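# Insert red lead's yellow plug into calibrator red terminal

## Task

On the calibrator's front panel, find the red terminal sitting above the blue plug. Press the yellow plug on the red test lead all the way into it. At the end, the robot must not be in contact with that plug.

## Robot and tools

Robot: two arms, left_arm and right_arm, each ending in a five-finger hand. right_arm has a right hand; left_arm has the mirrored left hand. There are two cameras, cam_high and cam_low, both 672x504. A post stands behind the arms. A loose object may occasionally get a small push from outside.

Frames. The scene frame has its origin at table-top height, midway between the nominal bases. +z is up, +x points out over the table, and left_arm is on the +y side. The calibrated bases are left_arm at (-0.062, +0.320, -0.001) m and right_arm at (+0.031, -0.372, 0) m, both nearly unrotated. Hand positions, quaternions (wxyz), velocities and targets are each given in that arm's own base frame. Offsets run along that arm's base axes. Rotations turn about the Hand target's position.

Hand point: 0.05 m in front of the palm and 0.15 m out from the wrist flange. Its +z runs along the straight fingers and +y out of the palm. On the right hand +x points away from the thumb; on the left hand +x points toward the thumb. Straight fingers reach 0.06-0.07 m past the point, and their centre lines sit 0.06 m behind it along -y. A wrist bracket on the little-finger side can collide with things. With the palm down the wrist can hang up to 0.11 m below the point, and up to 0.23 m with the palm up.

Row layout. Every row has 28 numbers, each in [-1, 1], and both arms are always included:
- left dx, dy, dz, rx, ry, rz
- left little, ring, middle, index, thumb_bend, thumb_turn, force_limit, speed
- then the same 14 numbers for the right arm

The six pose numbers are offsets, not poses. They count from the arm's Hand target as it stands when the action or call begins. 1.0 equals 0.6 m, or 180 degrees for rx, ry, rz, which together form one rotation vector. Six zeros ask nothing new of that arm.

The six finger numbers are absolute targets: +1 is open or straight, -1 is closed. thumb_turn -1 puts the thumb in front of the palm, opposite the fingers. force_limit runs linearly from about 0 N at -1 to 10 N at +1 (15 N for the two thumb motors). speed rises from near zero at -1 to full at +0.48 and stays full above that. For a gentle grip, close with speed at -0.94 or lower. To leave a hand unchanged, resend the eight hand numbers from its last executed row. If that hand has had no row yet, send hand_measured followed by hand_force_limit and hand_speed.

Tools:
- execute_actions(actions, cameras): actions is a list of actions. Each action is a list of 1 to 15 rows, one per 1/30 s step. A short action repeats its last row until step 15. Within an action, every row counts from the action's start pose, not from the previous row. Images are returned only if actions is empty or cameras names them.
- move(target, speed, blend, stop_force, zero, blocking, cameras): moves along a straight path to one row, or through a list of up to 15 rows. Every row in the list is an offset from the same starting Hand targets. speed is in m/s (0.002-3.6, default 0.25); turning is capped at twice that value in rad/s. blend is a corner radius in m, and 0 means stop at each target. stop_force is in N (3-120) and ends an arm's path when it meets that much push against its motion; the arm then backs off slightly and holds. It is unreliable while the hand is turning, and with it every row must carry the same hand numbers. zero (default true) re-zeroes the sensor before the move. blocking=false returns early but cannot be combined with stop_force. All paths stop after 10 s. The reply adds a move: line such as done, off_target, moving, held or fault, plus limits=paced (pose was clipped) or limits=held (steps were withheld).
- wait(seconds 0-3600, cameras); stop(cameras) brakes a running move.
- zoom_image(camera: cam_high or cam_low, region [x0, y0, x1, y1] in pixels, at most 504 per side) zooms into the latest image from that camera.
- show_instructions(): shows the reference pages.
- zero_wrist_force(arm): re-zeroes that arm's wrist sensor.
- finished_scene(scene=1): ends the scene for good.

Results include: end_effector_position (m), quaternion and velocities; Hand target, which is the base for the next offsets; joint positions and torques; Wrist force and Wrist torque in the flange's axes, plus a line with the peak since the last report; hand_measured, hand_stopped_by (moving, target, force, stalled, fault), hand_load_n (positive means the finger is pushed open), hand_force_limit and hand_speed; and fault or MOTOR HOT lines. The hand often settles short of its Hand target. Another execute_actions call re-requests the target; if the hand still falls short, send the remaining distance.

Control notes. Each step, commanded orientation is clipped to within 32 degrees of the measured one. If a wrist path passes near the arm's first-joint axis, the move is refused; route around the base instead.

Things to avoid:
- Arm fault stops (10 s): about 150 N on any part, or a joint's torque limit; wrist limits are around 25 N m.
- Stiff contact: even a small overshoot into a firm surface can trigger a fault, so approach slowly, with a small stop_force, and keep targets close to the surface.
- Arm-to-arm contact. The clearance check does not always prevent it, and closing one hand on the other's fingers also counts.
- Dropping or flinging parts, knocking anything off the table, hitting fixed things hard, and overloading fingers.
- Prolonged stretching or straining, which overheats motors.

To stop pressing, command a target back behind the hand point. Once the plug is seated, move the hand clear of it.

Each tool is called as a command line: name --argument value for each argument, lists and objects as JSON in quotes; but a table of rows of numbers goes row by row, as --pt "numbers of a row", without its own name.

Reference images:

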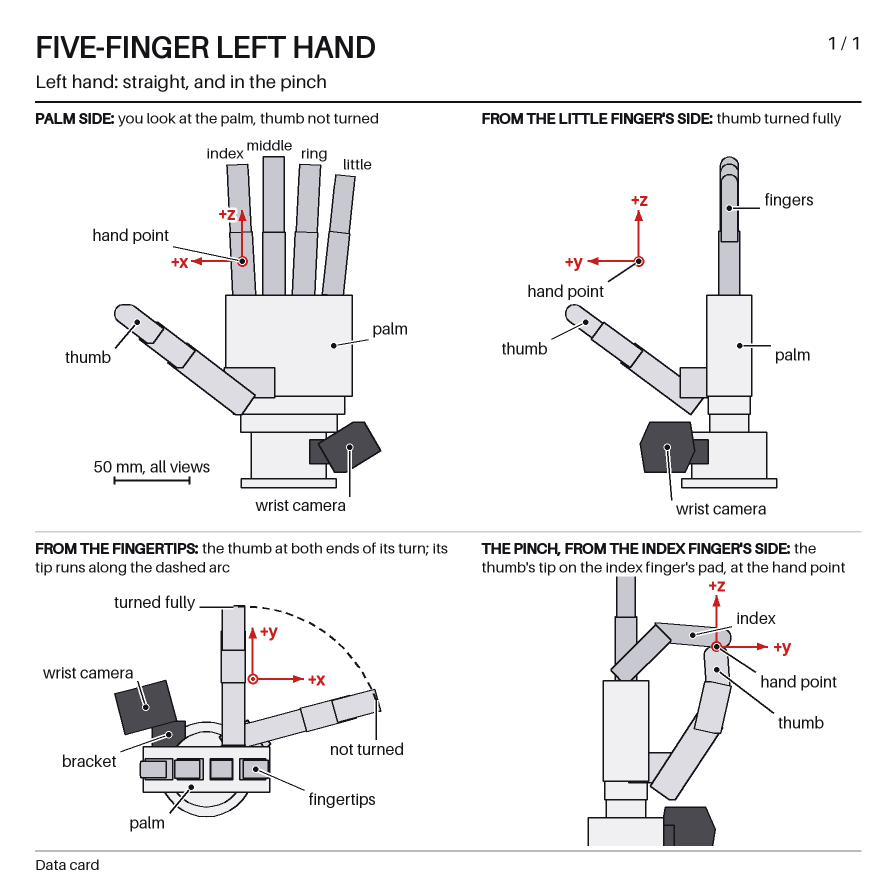

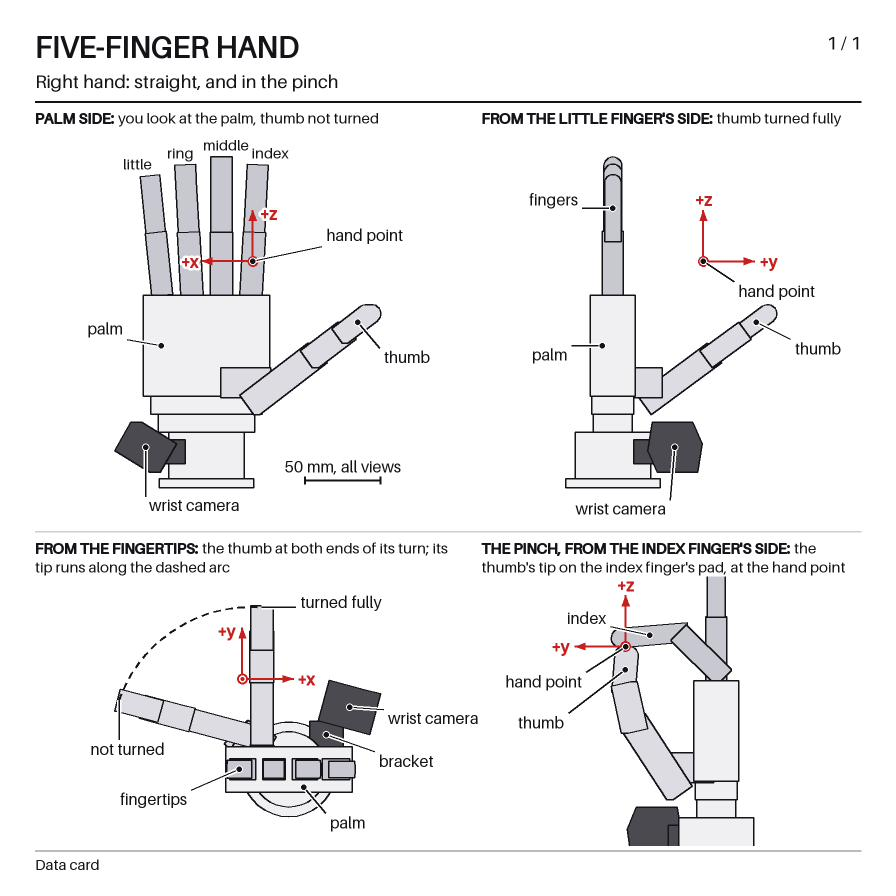

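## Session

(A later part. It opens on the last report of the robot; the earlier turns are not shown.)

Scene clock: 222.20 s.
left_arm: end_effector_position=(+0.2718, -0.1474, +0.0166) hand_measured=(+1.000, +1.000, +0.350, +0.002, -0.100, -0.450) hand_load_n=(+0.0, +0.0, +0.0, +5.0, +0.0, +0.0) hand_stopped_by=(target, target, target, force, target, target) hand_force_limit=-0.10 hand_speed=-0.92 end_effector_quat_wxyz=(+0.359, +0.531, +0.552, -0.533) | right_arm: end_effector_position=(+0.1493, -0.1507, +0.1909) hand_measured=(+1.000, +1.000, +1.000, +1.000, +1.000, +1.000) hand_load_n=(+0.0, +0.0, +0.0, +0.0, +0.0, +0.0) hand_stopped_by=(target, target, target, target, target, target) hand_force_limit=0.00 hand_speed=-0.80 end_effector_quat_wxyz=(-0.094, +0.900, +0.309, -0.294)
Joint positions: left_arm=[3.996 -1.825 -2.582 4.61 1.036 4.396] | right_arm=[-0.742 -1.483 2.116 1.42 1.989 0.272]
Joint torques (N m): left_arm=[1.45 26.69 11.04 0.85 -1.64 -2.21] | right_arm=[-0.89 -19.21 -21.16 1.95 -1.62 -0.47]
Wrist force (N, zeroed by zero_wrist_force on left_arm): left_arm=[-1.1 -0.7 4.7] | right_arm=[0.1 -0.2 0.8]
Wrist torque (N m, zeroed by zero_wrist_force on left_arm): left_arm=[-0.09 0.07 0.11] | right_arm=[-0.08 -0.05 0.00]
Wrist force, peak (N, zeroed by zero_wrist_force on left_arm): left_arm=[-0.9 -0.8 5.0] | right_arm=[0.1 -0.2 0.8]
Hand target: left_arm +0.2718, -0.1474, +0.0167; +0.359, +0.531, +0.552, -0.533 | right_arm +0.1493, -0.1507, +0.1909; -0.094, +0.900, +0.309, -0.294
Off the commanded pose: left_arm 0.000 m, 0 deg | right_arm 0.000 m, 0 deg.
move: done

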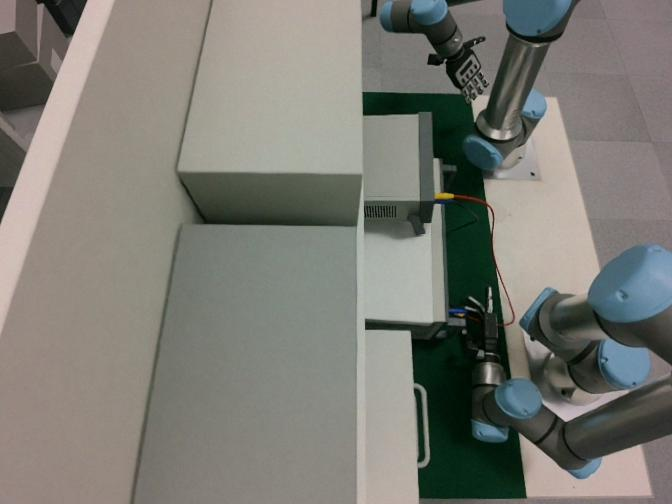

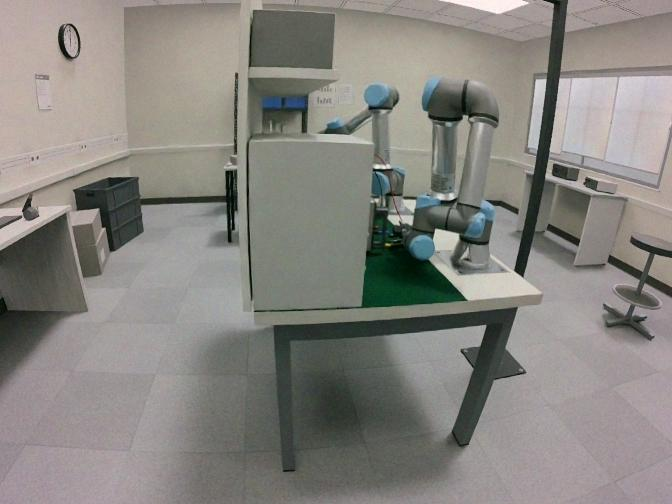

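move --pt "0 0 0 0 0 0 1 1 0.35 0.15 0.1 -0.45 -0.1 -0.8 0 0 0 0 0 0 1 1 1 1 1 1 0 -0.8" --pt "0 -0.0085 0 0 0 0 1 1 0.35 0.15 0.1 -0.45 -0.1 -0.8 0 0 0 0 0 0 1 1 1 1 1 1 0 -0.8" --speed 0.02

move --target '[0,0,0,0,0,0,1,1,0.35,-0.15,0.1,-0.45,-0.5,-0.92,0,0,0,0,0,0,1,1,1,1,1,1,0,-0.8]' --cameras '["all"]'

zoom_image --camera "cam_high" --region '[455, 295, 519, 343]'

Scene clock: 227.63 s.
left_arm: end_effector_position=(+0.2718, -0.1523, +0.0167) hand_measured=(+1.000, +1.000, +0.350, +0.150, +0.100, -0.450) hand_load_n=(+0.0, +0.0, -0.5, +0.0, +4.0, -0.5) hand_stopped_by=(target, target, target, target, target, target) hand_force_limit=-0.10 hand_speed=-0.80 end_effector_quat_wxyz=(+0.359, +0.531, +0.552, -0.533) | right_arm: end_effector_position=(+0.1493, -0.1507, +0.1909) hand_measured=(+1.000, +1.000, +1.000, +1.000, +1.000, +1.000) hand_load_n=(+0.0, +0.0, +0.0, +0.0, -0.5, +0.0) hand_stopped_by=(target, target, target, target, target, target) hand_force_limit=0.00 hand_speed=-0.80 end_effector_quat_wxyz=(-0.094, +0.900, +0.309, -0.294)
Joint positions: left_arm=[3.982 -1.822 -2.587 4.614 1.023 4.393] | right_arm=[-0.742 -1.483 2.116 1.42 1.989 0.272]
Joint torques (N m): left_arm=[-12.53 26.41 -2.42 0.36 -1.4 -2.73] | right_arm=[-0.2 -19.53 -22.23 2.17 -1.82 -0.56]
Wrist force (N, zeroed by zero_wrist_force on left_arm): left_arm=[0.1 2.0 -5.4] | right_arm=[0.3 -0.2 0.3]
Wrist torque (N m, zeroed by zero_wrist_force on left_arm): left_arm=[0.14 0.00 0.14] | right_arm=[-0.05 -0.05 0.01]
Wrist force, peak (N, zeroed by zero_wrist_force on left_arm): left_arm=[0.1 2.0 -5.4] | right_arm=[0.4 -0.4 0.8]
Hand target: left_arm +0.2718, -0.1525, +0.0167; +0.359, +0.531, +0.552, -0.533 | right_arm +0.1493, -0.1507, +0.1909; -0.094, +0.900, +0.309, -0.294
Off the commanded pose: left_arm 0.000 m, 0 deg | right_arm 0.000 m, 0 deg.
move: done

Scene clock: 228.90 s.
left_arm: end_effector_position=(+0.2718, -0.1525, +0.0167) hand_measured=(+1.000, +1.000, +0.350, -0.072, +0.100, -0.450) hand_load_n=(-0.5, +0.0, +0.0, +3.0, +4.5, +0.0) hand_stopped_by=(target, target, target, force, target, target) hand_force_limit=-0.50 hand_speed=-0.92 end_effector_quat_wxyz=(+0.359, +0.531, +0.552, -0.533) | right_arm: end_effector_position=(+0.1493, -0.1507, +0.1909) hand_measured=(+1.000, +1.000, +1.000, +1.000, +1.000, +1.000) hand_load_n=(+0.0, +0.0, +0.0, +0.0, -0.5, +0.0) hand_stopped_by=(target, target, target, target, target, target) hand_force_limit=0.00 hand_speed=-0.80 end_effector_quat_wxyz=(-0.094, +0.900, +0.309, -0.294)
Joint positions: left_arm=[3.982 -1.822 -2.587 4.614 1.023 4.393] | right_arm=[-0.742 -1.483 2.116 1.42 1.989 0.272]
Joint torques (N m): left_arm=[-10.19 26.1 -1.16 0.14 -1.06 -2.87] | right_arm=[-0.53 -19.88 -20.86 2.07 -1.83 -0.55]
Wrist force (N, zeroed by zero_wrist_force on left_arm): left_arm=[-1.1 1.0 -3.6] | right_arm=[0.1 0.1 0.3]
Wrist torque (N m, zeroed by zero_wrist_force on left_arm): left_arm=[0.04 0.03 0.14] | right_arm=[0.00 -0.02 0.02]
Wrist force, peak (N, zeroed by zero_wrist_force on left_arm): left_arm=[-0.1 2.5 -5.8] | right_arm=[0.2 -0.4 0.6]
Hand target: left_arm +0.2718, -0.1525, +0.0167; +0.359, +0.531, +0.552, -0.533 | right_arm +0.1493, -0.1507, +0.1909; -0.094, +0.900, +0.309, -0.294
Off the commanded pose: left_arm 0.000 m, 0 deg | right_arm 0.000 m, 0 deg.
move: done

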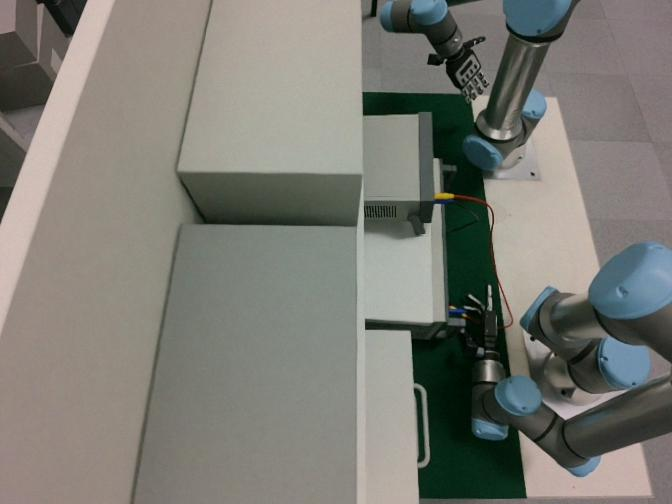

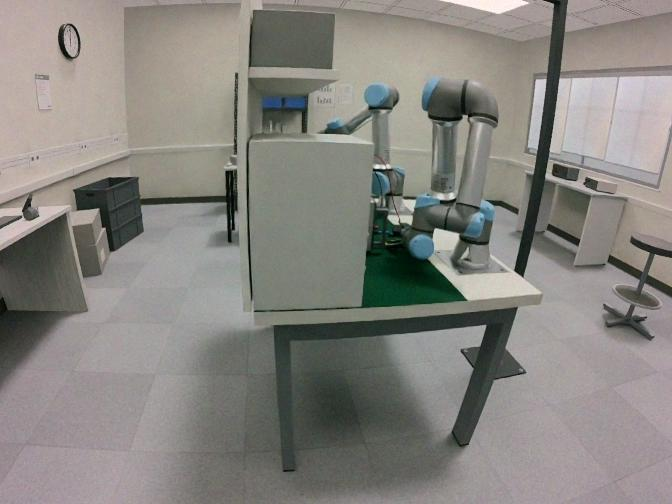

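Scaled by 7.875 from the camera's image (finer frame: 960x720).

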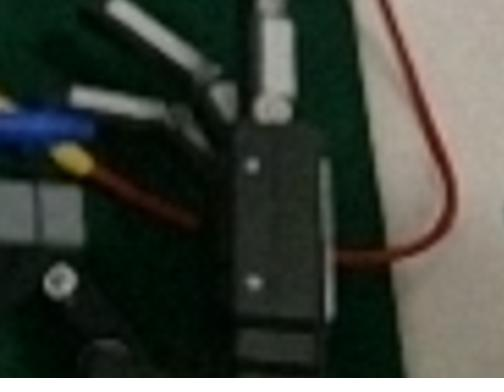

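zoom_image --camera "cam_high" --region '[436, 291, 500, 339]'

zoom_image --camera "cam_low" --region '[364, 215, 412, 251]'

Scaled by 7.875 from the camera's image (finer frame: 960x720).

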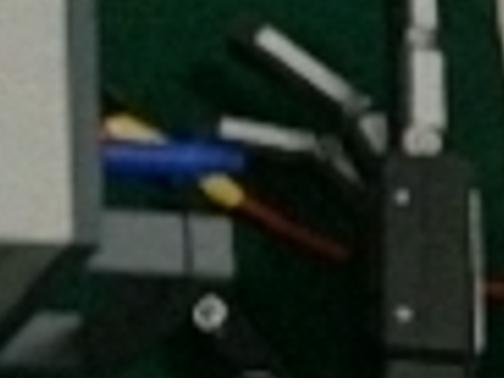

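Scaled by 10.500 from the camera's image (finer frame: 960x720).

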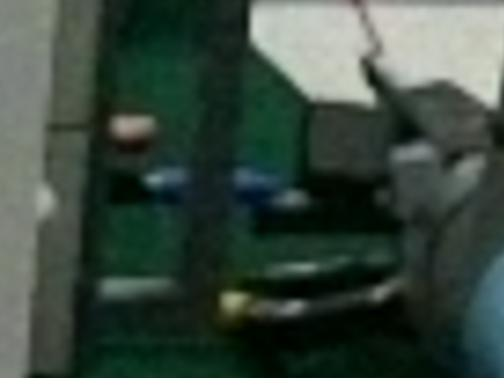

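move --pt "0 0 0 0 0 0 1 1 0.35 0.25 0.1 -0.45 -0.1 -0.8 0 0 0 0 0 0 1 1 1 1 1 1 0 -0.8" --pt "0.0025 0.0133 0 0 0 0 1 1 0.35 0.25 0.1 -0.45 -0.1 -0.8 0 0 0 0 0 0 1 1 1 1 1 1 0 -0.8" --pt "0.0025 0.0134 0 0 0 0 1 1 0.35 0.25 -0.18 -0.45 -0.1 -0.6 0 0 0 0 0 0 1 1 1 1 1 1 0 -0.8" --speed 0.02

zero_wrist_force --arm "left_arm"

move --target '[0,-0.018,0,0,0,0,1,1,0.35,0.25,-0.18,-0.45,-0.1,-0.6,0,0,0,0,0,0,1,1,1,1,1,1,0,-0.8]' --speed 0.01 --stop_force 3 --cameras '["all"]'

zoom_image --camera "cam_high" --region '[436, 291, 500, 339]'

zoom_image --camera "cam_low" --region '[364, 215, 412, 251]'

Scene clock: 233.33 s.
left_arm: end_effector_position=(+0.2733, -0.1445, +0.0167) hand_measured=(+1.000, +1.000, +0.350, +0.250, -0.180, -0.450) hand_load_n=(+0.0, +0.0, +0.0, +0.0, +0.0, +0.0) hand_stopped_by=(target, target, target, target, target, target) hand_force_limit=-0.10 hand_speed=-0.60 end_effector_quat_wxyz=(+0.359, +0.531, +0.552, -0.533) | right_arm: end_effector_position=(+0.1493, -0.1507, +0.1909) hand_measured=(+1.000, +1.000, +1.000, +1.000, +1.000, +1.000) hand_load_n=(+0.0, +0.0, +0.0, +0.0, +0.0, +0.0) hand_stopped_by=(target, target, target, target, target, target) hand_force_limit=0.00 hand_speed=-0.80 end_effector_quat_wxyz=(-0.094, +0.900, +0.309, -0.294)
Joint positions: left_arm=[3.999 -1.829 -2.575 4.606 1.039 4.397] | right_arm=[-0.742 -1.483 2.116 1.42 1.989 0.272]
Joint torques (N m): left_arm=[8.76 4.12 14.02 -2.29 1.86 2.54] | right_arm=[-1.87 -18.93 -21.36 2.18 -1.73 -0.56]
Wrist force (N, zeroed by zero_wrist_force on left_arm): left_arm=[-0.4 -0.5 0.1] | right_arm=[0.4 -0.2 0.3]
Wrist torque (N m, zeroed by zero_wrist_force on left_arm): left_arm=[-0.09 0.07 -0.03] | right_arm=[-0.06 -0.06 0.02]
Wrist force, peak (N, zeroed by zero_wrist_force on left_arm): left_arm=[-0.9 2.2 -4.9] | right_arm=[0.3 -0.6 0.5]
Hand target: left_arm +0.2733, -0.1445, +0.0167; +0.359, +0.531, +0.552, -0.533 | right_arm +0.1493, -0.1507, +0.1909; -0.094, +0.900, +0.309, -0.294
Off the commanded pose: left_arm 0.000 m, 0 deg | right_arm 0.000 m, 0 deg.
move: done

Wrist force sensor zeroed.

Scene clock: 235.27 s.
left_arm: end_effector_position=(+0.2733, -0.1528, +0.0167) hand_measured=(+1.000, +1.000, +0.350, +0.250, -0.180, -0.450) hand_load_n=(-0.5, +0.0, +0.0, +0.0, +0.0, +0.0) hand_stopped_by=(target, target, target, target, target, target) hand_force_limit=-0.10 hand_speed=-0.60 end_effector_quat_wxyz=(+0.359, +0.531, +0.552, -0.533) | right_arm: end_effector_position=(+0.1493, -0.1507, +0.1909) hand_measured=(+1.000, +1.000, +1.000, +1.000, +1.000, +1.000) hand_load_n=(+0.0, +0.0, +0.0, +0.0, +0.0, +0.0) hand_stopped_by=(target, target, target, target, target, target) hand_force_limit=0.00 hand_speed=-0.80 end_effector_quat_wxyz=(-0.094, +0.900, +0.309, -0.294)
Joint positions: left_arm=[3.977 -1.824 -2.584 4.613 1.017 4.392] | right_arm=[-0.742 -1.483 2.116 1.42 1.989 0.272]
Joint torques (N m): left_arm=[7.79 3.1 12.19 -2.75 1.85 2.65] | right_arm=[-0.58 -18.91 -21.05 1.99 -1.7 -0.39]
Wrist force (N, zeroed by zero_wrist_force on left_arm): left_arm=[0.5 -0.2 -2.9] | right_arm=[0.2 -0.4 0.2]
Wrist torque (N m, zeroed by zero_wrist_force on left_arm): left_arm=[0.07 -0.03 0.13] | right_arm=[-0.09 -0.04 0.00]
Wrist force, peak (N, zeroed by zero_wrist_force on left_arm): left_arm=[1.2 0.1 -6.3] | right_arm=[0.3 -0.1 0.8]
Hand target: left_arm +0.2733, -0.1528, +0.0167; +0.359, +0.531, +0.552, -0.533 (not the last commanded pose) | right_arm +0.1493, -0.1507, +0.1909; -0.094, +0.900, +0.309, -0.294
Off the commanded pose: left_arm 0.002 m, 0 deg | right_arm 0.000 m, 0 deg.
move: contact (left_arm)

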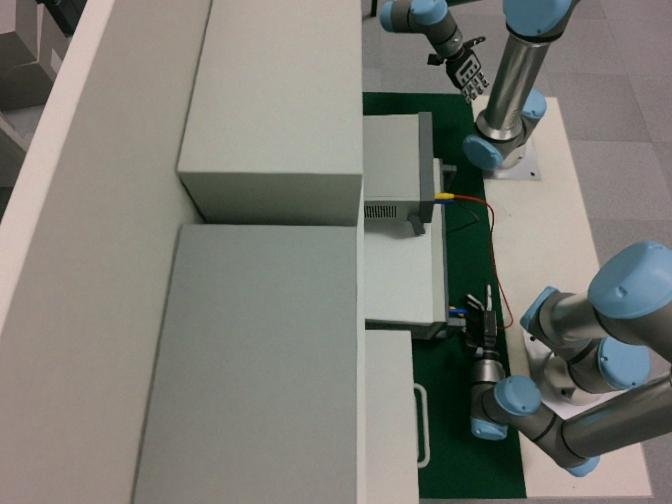

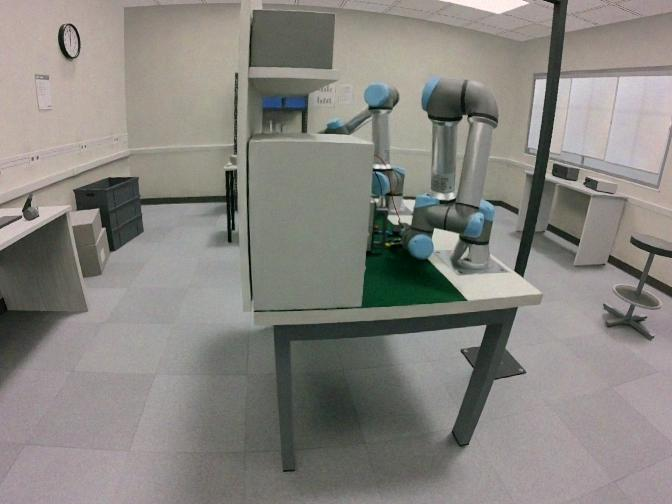

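Scaled by 7.875 from the camera's image (finer frame: 960x720).

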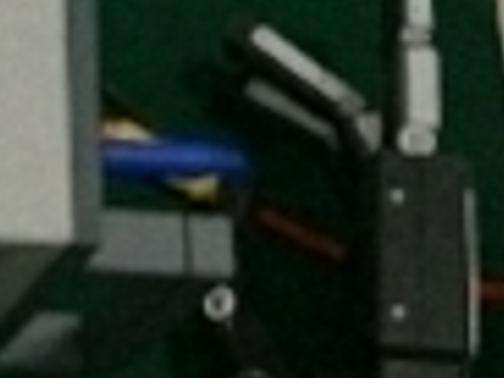

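Scaled by 10.500 from the camera's image (finer frame: 960x720).

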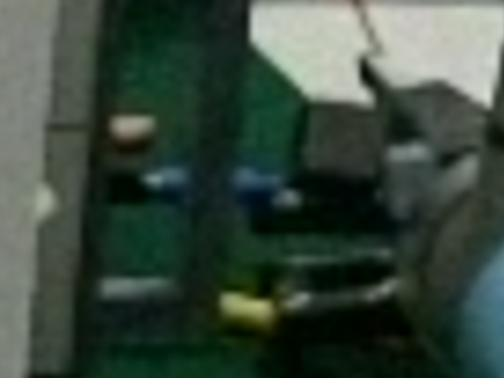

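move --target '[0,0,0,0,0,0,1,1,0.35,-0.2,-0.18,-0.45,-0.3,-0.92,0,0,0,0,0,0,1,1,1,1,1,1,0,-0.8]' --cameras '["all"]'

zoom_image --camera "cam_high" --region '[436, 291, 500, 339]'

zoom_image --camera "cam_low" --region '[364, 215, 412, 251]'

Scene clock: 237.40 s.
left_arm: end_effector_position=(+0.2733, -0.1528, +0.0167) hand_measured=(+1.000, +1.000, +0.350, -0.100, -0.180, -0.450) hand_load_n=(+0.0, +0.0, +0.0, +4.0, +0.0, +0.0) hand_stopped_by=(target, target, target, force, target, target) hand_force_limit=-0.30 hand_speed=-0.92 end_effector_quat_wxyz=(+0.359, +0.531, +0.552, -0.533) | right_arm: end_effector_position=(+0.1493, -0.1507, +0.1909) hand_measured=(+1.000, +1.000, +1.000, +1.000, +1.000, +1.000) hand_load_n=(+0.0, +0.0, +0.0, +0.0, +0.0, -0.5) hand_stopped_by=(target, target, target, target, target, target) hand_force_limit=0.00 hand_speed=-0.80 end_effector_quat_wxyz=(-0.094, +0.900, +0.309, -0.294)
Joint positions: left_arm=[3.977 -1.824 -2.584 4.613 1.017 4.392] | right_arm=[-0.742 -1.483 2.116 1.42 1.989 0.272]
Joint torques (N m): left_arm=[7.18 4.61 11.55 -1.37 1.08 2.47] | right_arm=[-2.26 -18.72 -20.97 2.14 -1.76 -0.55]
Wrist force (N, zeroed by zero_wrist_force on left_arm): left_arm=[-0.6 -2.1 0.5] | right_arm=[0.0 -0.1 0.3]
Wrist torque (N m, zeroed by zero_wrist_force on left_arm): left_arm=[-0.03 0.01 0.13] | right_arm=[-0.04 -0.01 0.00]
Wrist force, peak (N, zeroed by zero_wrist_force on left_arm): left_arm=[0.8 -0.5 -3.5] | right_arm=[0.1 -0.7 0.5]
Hand target: left_arm +0.2733, -0.1528, +0.0167; +0.359, +0.531, +0.552, -0.533 | right_arm +0.1493, -0.1507, +0.1909; -0.094, +0.900, +0.309, -0.294
Off the commanded pose: left_arm 0.000 m, 0 deg | right_arm 0.000 m, 0 deg.
move: done

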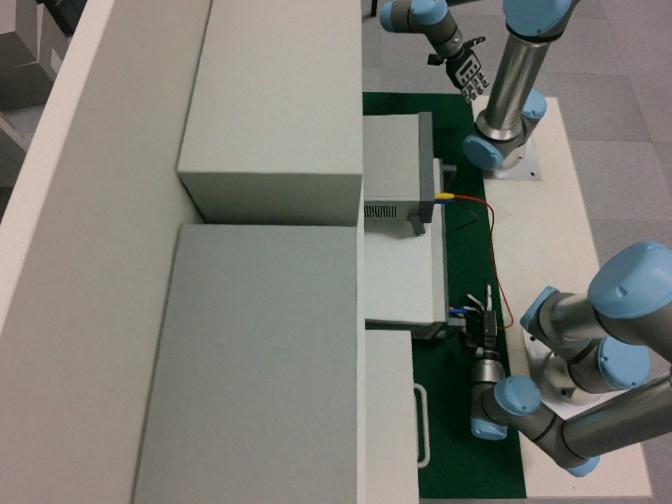

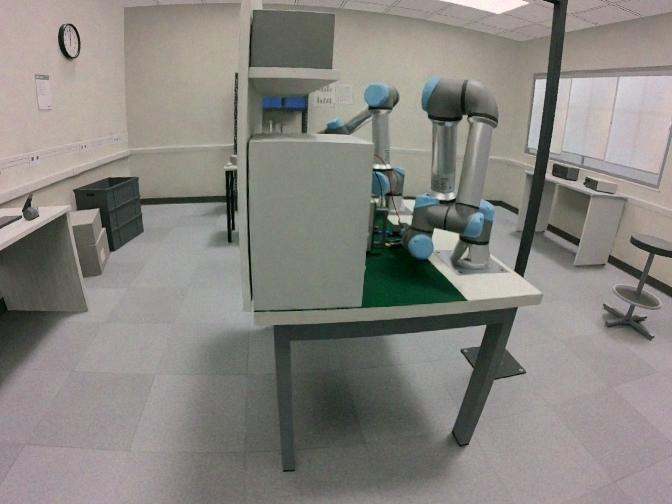

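Scaled by 7.875 from the camera's image (finer frame: 960x720).

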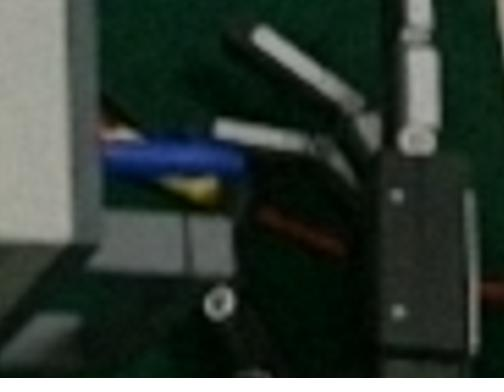

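Scaled by 10.500 from the camera's image (finer frame: 960x720).

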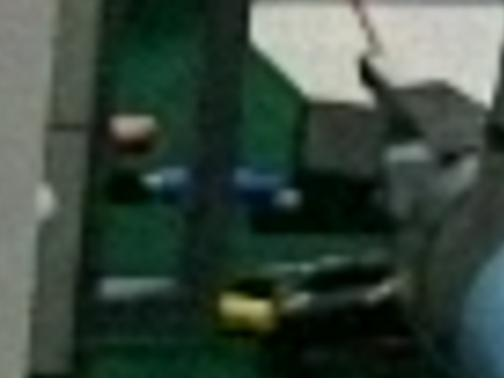

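move --target '[0,0,0,0,0,0,1,1,0.35,-0.4,-0.18,-0.45,0.3,-0.9,0,0,0,0,0,0,1,1,1,1,1,1,0,-0.8]' --cameras '["all"]'

zoom_image --camera "cam_high" --region '[436, 291, 500, 339]'

zoom_image --camera "cam_low" --region '[364, 215, 412, 251]'

Scene clock: 238.37 s.
left_arm: end_effector_position=(+0.2733, -0.1528, +0.0167) hand_measured=(+1.000, +1.000, +0.350, -0.124, -0.180, -0.450) hand_load_n=(+0.0, +0.0, +0.0, +7.5, +0.0, +0.5) hand_stopped_by=(target, target, target, force, target, target) hand_force_limit=0.30 hand_speed=-0.90 end_effector_quat_wxyz=(+0.359, +0.531, +0.552, -0.533) | right_arm: end_effector_position=(+0.1493, -0.1507, +0.1909) hand_measured=(+1.000, +1.000, +1.000, +1.000, +1.000, +1.000) hand_load_n=(+0.0, -0.5, +0.0, +0.0, -0.5, +0.0) hand_stopped_by=(target, target, target, target, target, target) hand_force_limit=0.00 hand_speed=-0.80 end_effector_quat_wxyz=(-0.094, +0.900, +0.309, -0.294)
Joint positions: left_arm=[3.977 -1.824 -2.584 4.613 1.017 4.392] | right_arm=[-0.742 -1.483 2.116 1.42 1.989 0.272]
Joint torques (N m): left_arm=[7.22 5.83 11.92 1.2 -0.52 2.36] | right_arm=[-0.12 -19.8 -21.82 2.06 -1.75 -0.49]
Wrist force (N, zeroed by zero_wrist_force on left_arm): left_arm=[-0.1 -2.8 4.6] | right_arm=[0.3 -0.4 0.5]
Wrist torque (N m, zeroed by zero_wrist_force on left_arm): left_arm=[-0.10 0.04 0.12] | right_arm=[-0.09 -0.06 0.01]
Wrist force, peak (N, zeroed by zero_wrist_force on left_arm): left_arm=[-0.1 -3.1 4.7] | right_arm=[0.4 -0.3 0.5]
Hand target: left_arm +0.2733, -0.1528, +0.0167; +0.359, +0.531, +0.552, -0.533 | right_arm +0.1493, -0.1507, +0.1909; -0.094, +0.900, +0.309, -0.294
Off the commanded pose: left_arm 0.000 m, 0 deg | right_arm 0.000 m, 0 deg.
move: done

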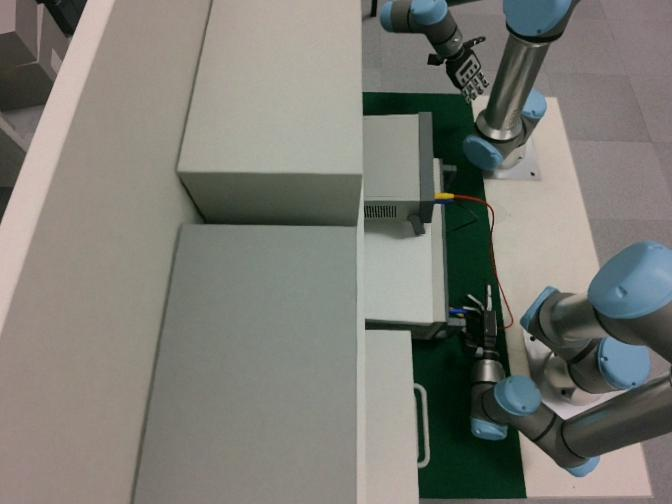

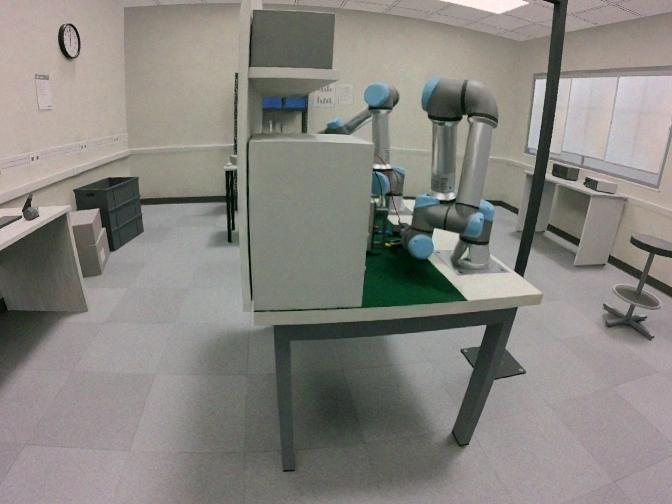

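Scaled by 7.875 from the camera's image (finer frame: 960x720).

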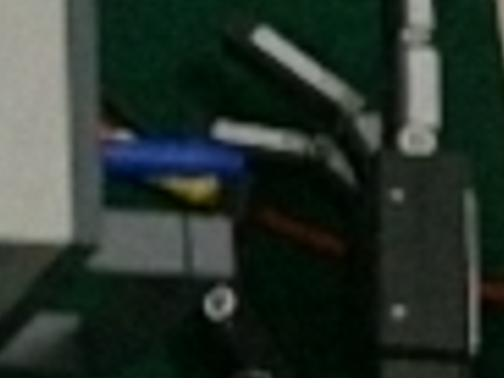

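Scaled by 10.500 from the camera's image (finer frame: 960x720).

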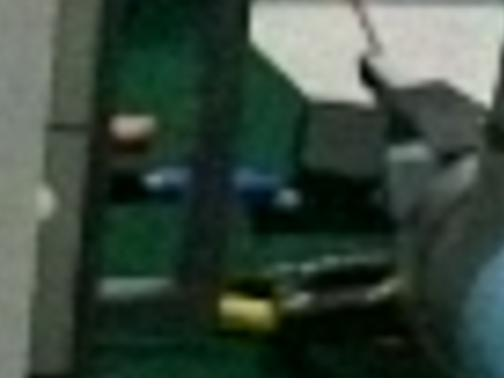

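move --target '[-0.001,-0.002,0,0,0,0,1,1,0.35,-0.4,-0.18,-0.45,0.3,-0.9,0,0,0,0,0,0,1,1,1,1,1,1,0,-0.8]' --speed 0.01

wait --seconds 0.3

Scene clock: 240.80 s.
left_arm: end_effector_position=(+0.2728, -0.1539, +0.0166) hand_measured=(+1.000, +1.000, +0.350, -0.124, -0.180, -0.450) hand_load_n=(+0.0, +0.0, +0.0, +5.0, +0.0, +0.0) hand_stopped_by=(target, target, target, force, target, target) hand_force_limit=0.30 hand_speed=-0.90 end_effector_quat_wxyz=(+0.359, +0.531, +0.552, -0.533) | right_arm: end_effector_position=(+0.1493, -0.1507, +0.1909) hand_measured=(+1.000, +1.000, +1.000, +1.000, +1.000, +1.000) hand_load_n=(+0.0, +0.0, +0.0, +0.0, +0.0, +0.0) hand_stopped_by=(target, target, target, target, target, target) hand_force_limit=0.00 hand_speed=-0.80 end_effector_quat_wxyz=(-0.094, +0.900, +0.309, -0.294)
Joint positions: left_arm=[3.975 -1.823 -2.586 4.615 1.016 4.391] | right_arm=[-0.742 -1.483 2.116 1.42 1.989 0.272]
Joint torques (N m): left_arm=[-12.34 25.76 -7.81 0.02 -1.72 -2.62] | right_arm=[-1.09 -19.06 -21.14 2.05 -1.63 -0.7]
Wrist force (N, zeroed by zero_wrist_force on left_arm): left_arm=[0.5 -1.2 -13.4] | right_arm=[0.2 -0.1 0.4]
Wrist torque (N m, zeroed by zero_wrist_force on left_arm): left_arm=[0.41 -0.13 0.19] | right_arm=[-0.05 -0.05 0.02]
Wrist force, peak (N, zeroed by zero_wrist_force on left_arm): left_arm=[0.5 -1.2 -13.4] | right_arm=[0.3 -0.5 0.5]
Hand target: left_arm +0.2727, -0.1540, +0.0167; +0.359, +0.531, +0.552, -0.533 | right_arm +0.1493, -0.1507, +0.1909; -0.094, +0.900, +0.309, -0.294
Off the commanded pose: left_arm 0.000 m, 0 deg | right_arm 0.000 m, 0 deg.
move: done

Scene clock: 241.10 s.
left_arm: end_effector_position=(+0.2727, -0.1539, +0.0167) hand_measured=(+1.000, +1.000, +0.350, -0.124, -0.180, -0.450) hand_load_n=(+0.0, +0.0, +0.0, +4.5, +0.0, +0.0) hand_stopped_by=(target, target, target, force, target, target) hand_force_limit=0.30 hand_speed=-0.90 end_effector_quat_wxyz=(+0.359, +0.531, +0.552, -0.533) | right_arm: end_effector_position=(+0.1493, -0.1507, +0.1909) hand_measured=(+1.000, +1.000, +1.000, +1.000, +1.000, +1.000) hand_load_n=(+0.0, +0.0, +0.0, +0.0, +0.0, +0.0) hand_stopped_by=(target, target, target, target, target, target) hand_force_limit=0.00 hand_speed=-0.80 end_effector_quat_wxyz=(-0.094, +0.900, +0.309, -0.294)
Joint positions: left_arm=[3.975 -1.823 -2.587 4.615 1.016 4.391] | right_arm=[-0.742 -1.483 2.116 1.42 1.989 0.272]
Joint torques (N m): left_arm=[-13.71 25.37 -7.26 -0.51 -1.64 -2.76] | right_arm=[-0.16 -19.49 -20.81 2.31 -1.72 -0.52]
Wrist force (N, zeroed by zero_wrist_force on left_arm): left_arm=[0.5 -0.8 -15.4] | right_arm=[0.1 -0.3 0.6]
Wrist torque (N m, zeroed by zero_wrist_force on left_arm): left_arm=[0.49 -0.16 0.18] | right_arm=[-0.07 -0.02 0.00]
Wrist force, peak (N, zeroed by zero_wrist_force on left_arm): left_arm=[0.5 -0.8 -15.4] | right_arm=[0.1 -0.2 0.6]
Hand target: left_arm +0.2727, -0.1540, +0.0167; +0.359, +0.531, +0.552, -0.533 | right_arm +0.1493, -0.1507, +0.1909; -0.094, +0.900, +0.309, -0.294
Off the commanded pose: left_arm 0.000 m, 0 deg | right_arm 0.000 m, 0 deg.
wait: 0.30 s; at rest by 0.17 s

move --target '[0.0005,0.0014,0,0,0,0,1,1,0.35,-0.4,-0.18,-0.45,0.3,-0.9,0,0,0,0,0,0,1,1,1,1,1,1,0,-0.8]' --speed 0.01

wait --seconds 0.3

move --target '[0,0,0.005,0,0,0,1,1,0.35,-0.4,-0.18,-0.45,0.3,-0.9,0,0,0,0,0,0,1,1,1,1,1,1,0,-0.8]' --speed 0.01 --cameras '["all"]'

zoom_image --camera "cam_high" --region '[436, 291, 500, 339]'

zoom_image --camera "cam_low" --region '[364, 215, 412, 251]'

Scene clock: 244.07 s.
left_arm: end_effector_position=(+0.2730, -0.1532, +0.0167) hand_measured=(+1.000, +1.000, +0.350, -0.124, -0.180, -0.450) hand_load_n=(+0.0, +0.0, +0.0, +6.0, +0.0, +0.5) hand_stopped_by=(target, target, target, force, target, target) hand_force_limit=0.30 hand_speed=-0.90 end_effector_quat_wxyz=(+0.359, +0.531, +0.552, -0.533) | right_arm: end_effector_position=(+0.1493, -0.1507, +0.1909) hand_measured=(+1.000, +1.000, +1.000, +1.000, +1.000, +1.000) hand_load_n=(+0.0, +0.0, +0.0, +0.0, +0.0, +0.0) hand_stopped_by=(target, target, target, target, target, target) hand_force_limit=0.00 hand_speed=-0.80 end_effector_quat_wxyz=(-0.094, +0.900, +0.309, -0.294)
Joint positions: left_arm=[3.976 -1.823 -2.585 4.614 1.017 4.392] | right_arm=[-0.742 -1.483 2.116 1.42 1.989 0.272]
Joint torques (N m): left_arm=[7.5 2.31 13.1 -2.32 1.66 2.61] | right_arm=[-1.42 -19.77 -21.31 1.89 -1.74 -0.6]
Wrist force (N, zeroed by zero_wrist_force on left_arm): left_arm=[-0.4 -1.5 -1.9] | right_arm=[0.3 -0.1 0.2]
Wrist torque (N m, zeroed by zero_wrist_force on left_arm): left_arm=[0.05 0.01 0.11] | right_arm=[-0.03 -0.04 0.02]
Wrist force, peak (N, zeroed by zero_wrist_force on left_arm): left_arm=[0.6 -0.4 -16.0] | right_arm=[0.1 -0.3 0.7]
Hand target: left_arm +0.2730, -0.1531, +0.0167; +0.359, +0.531, +0.552, -0.533 | right_arm +0.1493, -0.1507, +0.1909; -0.094, +0.900, +0.309, -0.294
Off the commanded pose: left_arm 0.000 m, 0 deg | right_arm 0.000 m, 0 deg.
move: done

Scene clock: 244.37 s.
left_arm: end_effector_position=(+0.2730, -0.1531, +0.0167) hand_measured=(+1.000, +1.000, +0.350, -0.124, -0.180, -0.450) hand_load_n=(+0.0, +0.0, +0.0, +6.0, +0.0, +0.0) hand_stopped_by=(target, target, target, force, target, target) hand_force_limit=0.30 hand_speed=-0.90 end_effector_quat_wxyz=(+0.359, +0.531, +0.552, -0.533) | right_arm: end_effector_position=(+0.1493, -0.1507, +0.1909) hand_measured=(+1.000, +1.000, +1.000, +1.000, +1.000, +1.000) hand_load_n=(+0.0, +0.0, +0.0, +0.0, +0.0, +0.0) hand_stopped_by=(target, target, target, target, target, target) hand_force_limit=0.00 hand_speed=-0.80 end_effector_quat_wxyz=(-0.094, +0.900, +0.309, -0.294)
Joint positions: left_arm=[3.976 -1.823 -2.585 4.614 1.017 4.392] | right_arm=[-0.742 -1.483 2.116 1.42 1.989 0.272]
Joint torques (N m): left_arm=[8.1 3.38 13.74 -2.2 1.52 2.5] | right_arm=[0.4 -20.38 -21.53 1.84 -1.91 -0.53]
Wrist force (N, zeroed by zero_wrist_force on left_arm): left_arm=[-0.4 -1.3 -1.0] | right_arm=[0.1 -0.2 0.1]
Wrist torque (N m, zeroed by zero_wrist_force on left_arm): left_arm=[0.07 0.02 0.09] | right_arm=[-0.04 -0.03 0.01]
Wrist force, peak (N, zeroed by zero_wrist_force on left_arm): left_arm=[-0.4 -1.4 -1.9] | right_arm=[0.4 -0.1 0.5]
Hand target: left_arm +0.2730, -0.1531, +0.0167; +0.359, +0.531, +0.552, -0.533 | right_arm +0.1493, -0.1507, +0.1909; -0.094, +0.900, +0.309, -0.294
Off the commanded pose: left_arm 0.000 m, 0 deg | right_arm 0.000 m, 0 deg.
wait: 0.30 s; at rest by 0.17 s

Scene clock: 245.07 s.
left_arm: end_effector_position=(+0.2730, -0.1531, +0.0196) hand_measured=(+1.000, +1.000, +0.350, -0.126, -0.180, -0.450) hand_load_n=(+0.0, -0.5, +0.0, +0.5, +0.0, +0.0) hand_stopped_by=(target, target, target, force, target, target) hand_force_limit=0.30 hand_speed=-0.90 end_effector_quat_wxyz=(+0.359, +0.531, +0.552, -0.533) | right_arm: end_effector_position=(+0.1493, -0.1507, +0.1909) hand_measured=(+1.000, +1.000, +1.000, +1.000, +1.000, +1.000) hand_load_n=(+0.0, +0.0, +0.0, +0.0, -0.5, +0.0) hand_stopped_by=(target, target, target, target, target, target) hand_force_limit=0.00 hand_speed=-0.80 end_effector_quat_wxyz=(-0.094, +0.900, +0.309, -0.294)
Joint positions: left_arm=[3.976 -1.811 -2.584 4.6 1.017 4.392] | right_arm=[-0.742 -1.483 2.116 1.42 1.989 0.272]
Joint torques (N m): left_arm=[7.07 26.28 14.55 -2.54 0.63 2.23] | right_arm=[-2.08 -18.9 -20.89 1.99 -1.74 -0.69]
Wrist force (N, zeroed by zero_wrist_force on left_arm): left_arm=[0.1 0.4 0.8] | right_arm=[0.2 -0.4 0.2]
Wrist torque (N m, zeroed by zero_wrist_force on left_arm): left_arm=[0.05 0.00 0.08] | right_arm=[-0.08 -0.04 0.00]
Wrist force, peak (N, zeroed by zero_wrist_force on left_arm): left_arm=[4.2 -1.6 -0.1] | right_arm=[0.2 -0.5 0.5]
Hand target: left_arm +0.2730, -0.1531, +0.0197; +0.359, +0.531, +0.552, -0.533 | right_arm +0.1493, -0.1507, +0.1909; -0.094, +0.900, +0.309, -0.294
Off the commanded pose: left_arm 0.000 m, 0 deg | right_arm 0.000 m, 0 deg.
move: done

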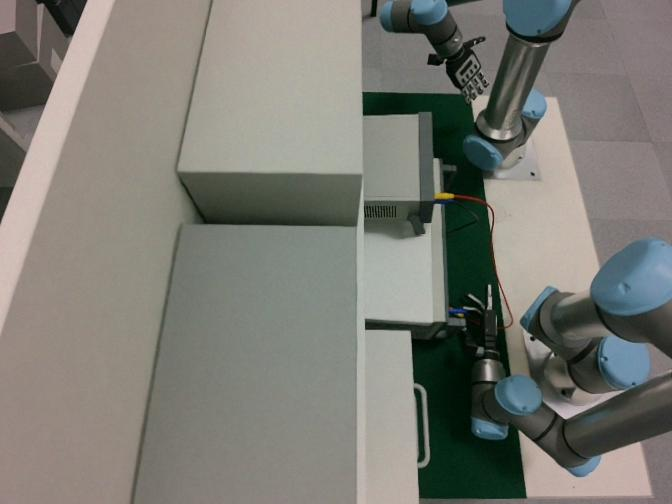

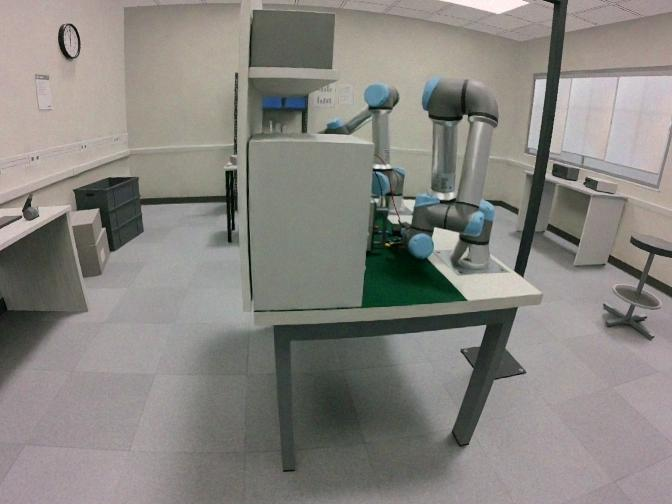

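Scaled by 7.875 from the camera's image (finer frame: 960x720).

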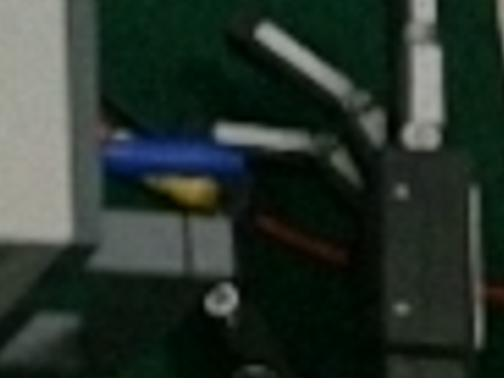

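Scaled by 10.500 from the camera's image (finer frame: 960x720).

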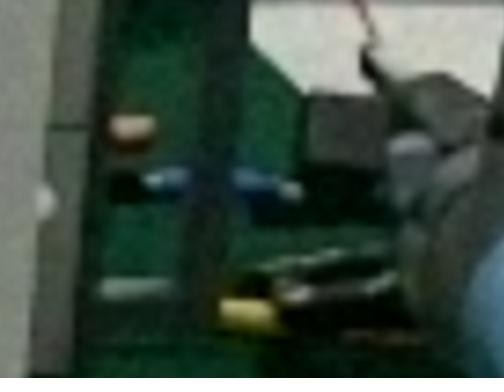

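move --target '[0,0.003,0,0,0,0,1,1,0.35,0.3,-0.1,-0.45,0.3,-0.7,0,0,0,0,0,0,1,1,1,1,1,1,0,-0.8]' --speed 0.02

zero_wrist_force --arm "left_arm"

move --target '[0,0,-0.02,0,0,0,1,1,0.35,0.3,-0.1,-0.45,0.3,-0.7,0,0,0,0,0,0,1,1,1,1,1,1,0,-0.8]' --speed 0.008 --stop_force 3 --cameras '["all"]'

zoom_image --camera "cam_high" --region '[436, 291, 500, 339]'

zoom_image --camera "cam_low" --region '[364, 215, 412, 251]'

Scene clock: 246.63 s.
left_arm: end_effector_position=(+0.2730, -0.1513, +0.0197) hand_measured=(+1.000, +1.000, +0.350, +0.300, -0.100, -0.450) hand_load_n=(+0.0, +0.0, +0.0, +0.0, +0.0, +0.5) hand_stopped_by=(target, target, target, target, target, target) hand_force_limit=0.30 hand_speed=-0.70 end_effector_quat_wxyz=(+0.359, +0.531, +0.552, -0.533) | right_arm: end_effector_position=(+0.1493, -0.1507, +0.1909) hand_measured=(+1.000, +1.000, +1.000, +1.000, +1.000, +1.000) hand_load_n=(+0.0, +0.0, +0.0, +0.0, +0.0, +0.0) hand_stopped_by=(target, target, target, target, target, target) hand_force_limit=0.00 hand_speed=-0.80 end_effector_quat_wxyz=(-0.094, +0.900, +0.309, -0.294)
Joint positions: left_arm=[3.981 -1.812 -2.582 4.598 1.022 4.393] | right_arm=[-0.742 -1.483 2.116 1.42 1.989 0.272]
Joint torques (N m): left_arm=[8.6 3.39 13.87 -2.39 1.84 2.58] | right_arm=[-0.59 -19.65 -20.71 2.2 -1.69 -0.39]
Wrist force (N, zeroed by zero_wrist_force on left_arm): left_arm=[-0.5 0.3 -0.2] | right_arm=[0.1 -0.4 0.2]
Wrist torque (N m, zeroed by zero_wrist_force on left_arm): left_arm=[0.07 0.08 -0.03] | right_arm=[-0.08 -0.03 0.00]
Wrist force, peak (N, zeroed by zero_wrist_force on left_arm): left_arm=[-0.2 0.5 1.2] | right_arm=[0.4 -0.2 0.6]
Hand target: left_arm +0.2730, -0.1513, +0.0197; +0.359, +0.531, +0.552, -0.533 | right_arm +0.1493, -0.1507, +0.1909; -0.094, +0.900, +0.309, -0.294
Off the commanded pose: left_arm 0.000 m, 0 deg | right_arm 0.000 m, 0 deg.
move: done

Wrist force sensor zeroed.

Scene clock: 248.23 s.
left_arm: end_effector_position=(+0.2730, -0.1513, +0.0161) hand_measured=(+1.000, +1.000, +0.350, +0.300, -0.100, -0.450) hand_load_n=(+0.0, +0.0, +0.0, +0.0, -2.0, -1.5) hand_stopped_by=(target, target, target, target, target, target) hand_force_limit=0.30 hand_speed=-0.70 end_effector_quat_wxyz=(+0.359, +0.531, +0.552, -0.533) | right_arm: end_effector_position=(+0.1493, -0.1507, +0.1909) hand_measured=(+1.000, +1.000, +1.000, +1.000, +1.000, +1.000) hand_load_n=(+0.0, +0.0, +0.0, +0.0, +0.0, -0.5) hand_stopped_by=(target, target, target, target, target, target) hand_force_limit=0.00 hand_speed=-0.80 end_effector_quat_wxyz=(-0.094, +0.900, +0.309, -0.294)
Joint positions: left_arm=[3.981 -1.827 -2.583 4.615 1.022 4.393] | right_arm=[-0.742 -1.483 2.116 1.42 1.989 0.272]
Joint torques (N m): left_arm=[4.4 26.53 12.96 -1.95 1.59 2.07] | right_arm=[-1.12 -19.87 -21.33 1.96 -1.7 -0.54]
Wrist force (N, zeroed by zero_wrist_force on left_arm): left_arm=[-2.0 -1.5 -1.2] | right_arm=[0.2 -0.1 0.4]
Wrist torque (N m, zeroed by zero_wrist_force on left_arm): left_arm=[-0.06 -0.08 0.02] | right_arm=[-0.04 -0.04 0.01]
Wrist force, peak (N, zeroed by zero_wrist_force on left_arm): left_arm=[-3.9 -1.6 -1.2] | right_arm=[-0.1 -0.5 0.6]
Hand target: left_arm +0.2730, -0.1513, +0.0161; +0.359, +0.531, +0.552, -0.533 (not the last commanded pose) | right_arm +0.1493, -0.1507, +0.1909; -0.094, +0.900, +0.309, -0.294
Off the commanded pose: left_arm 0.008 m, 0 deg | right_arm 0.000 m, 0 deg.
move: contact (left_arm)

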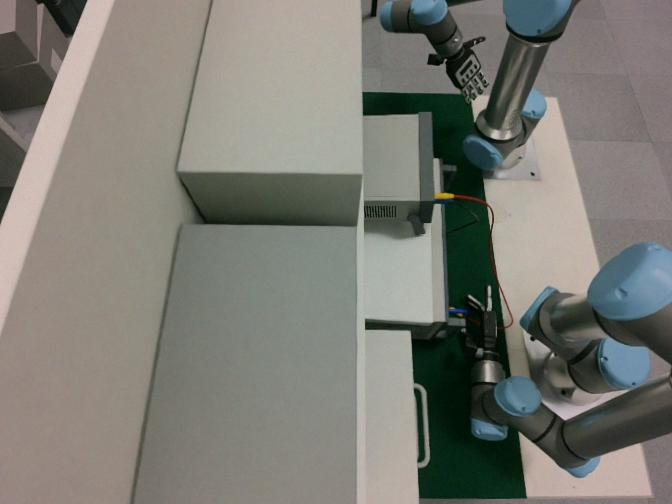

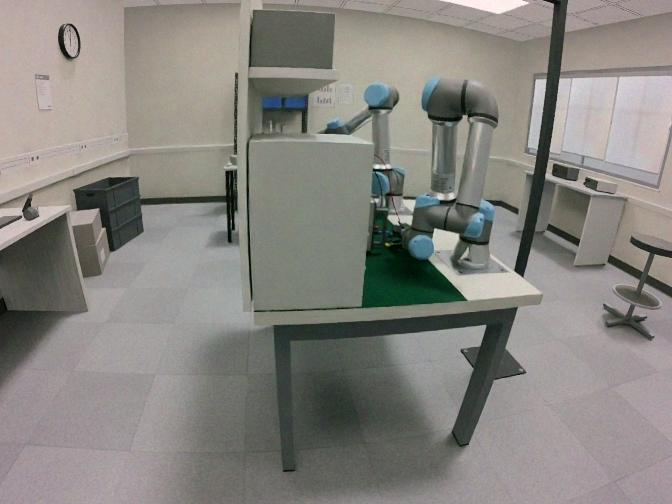

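Scaled by 7.875 from the camera's image (finer frame: 960x720).

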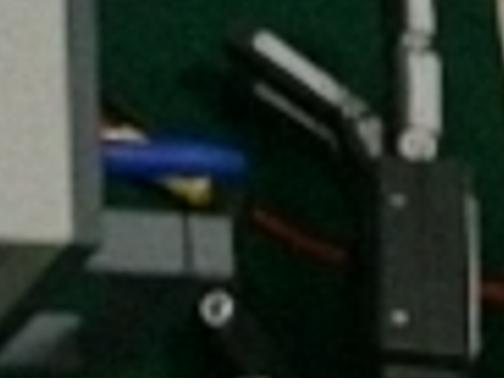

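Scaled by 10.500 from the camera's image (finer frame: 960x720).

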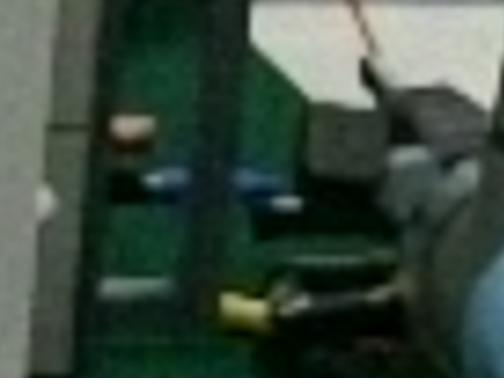

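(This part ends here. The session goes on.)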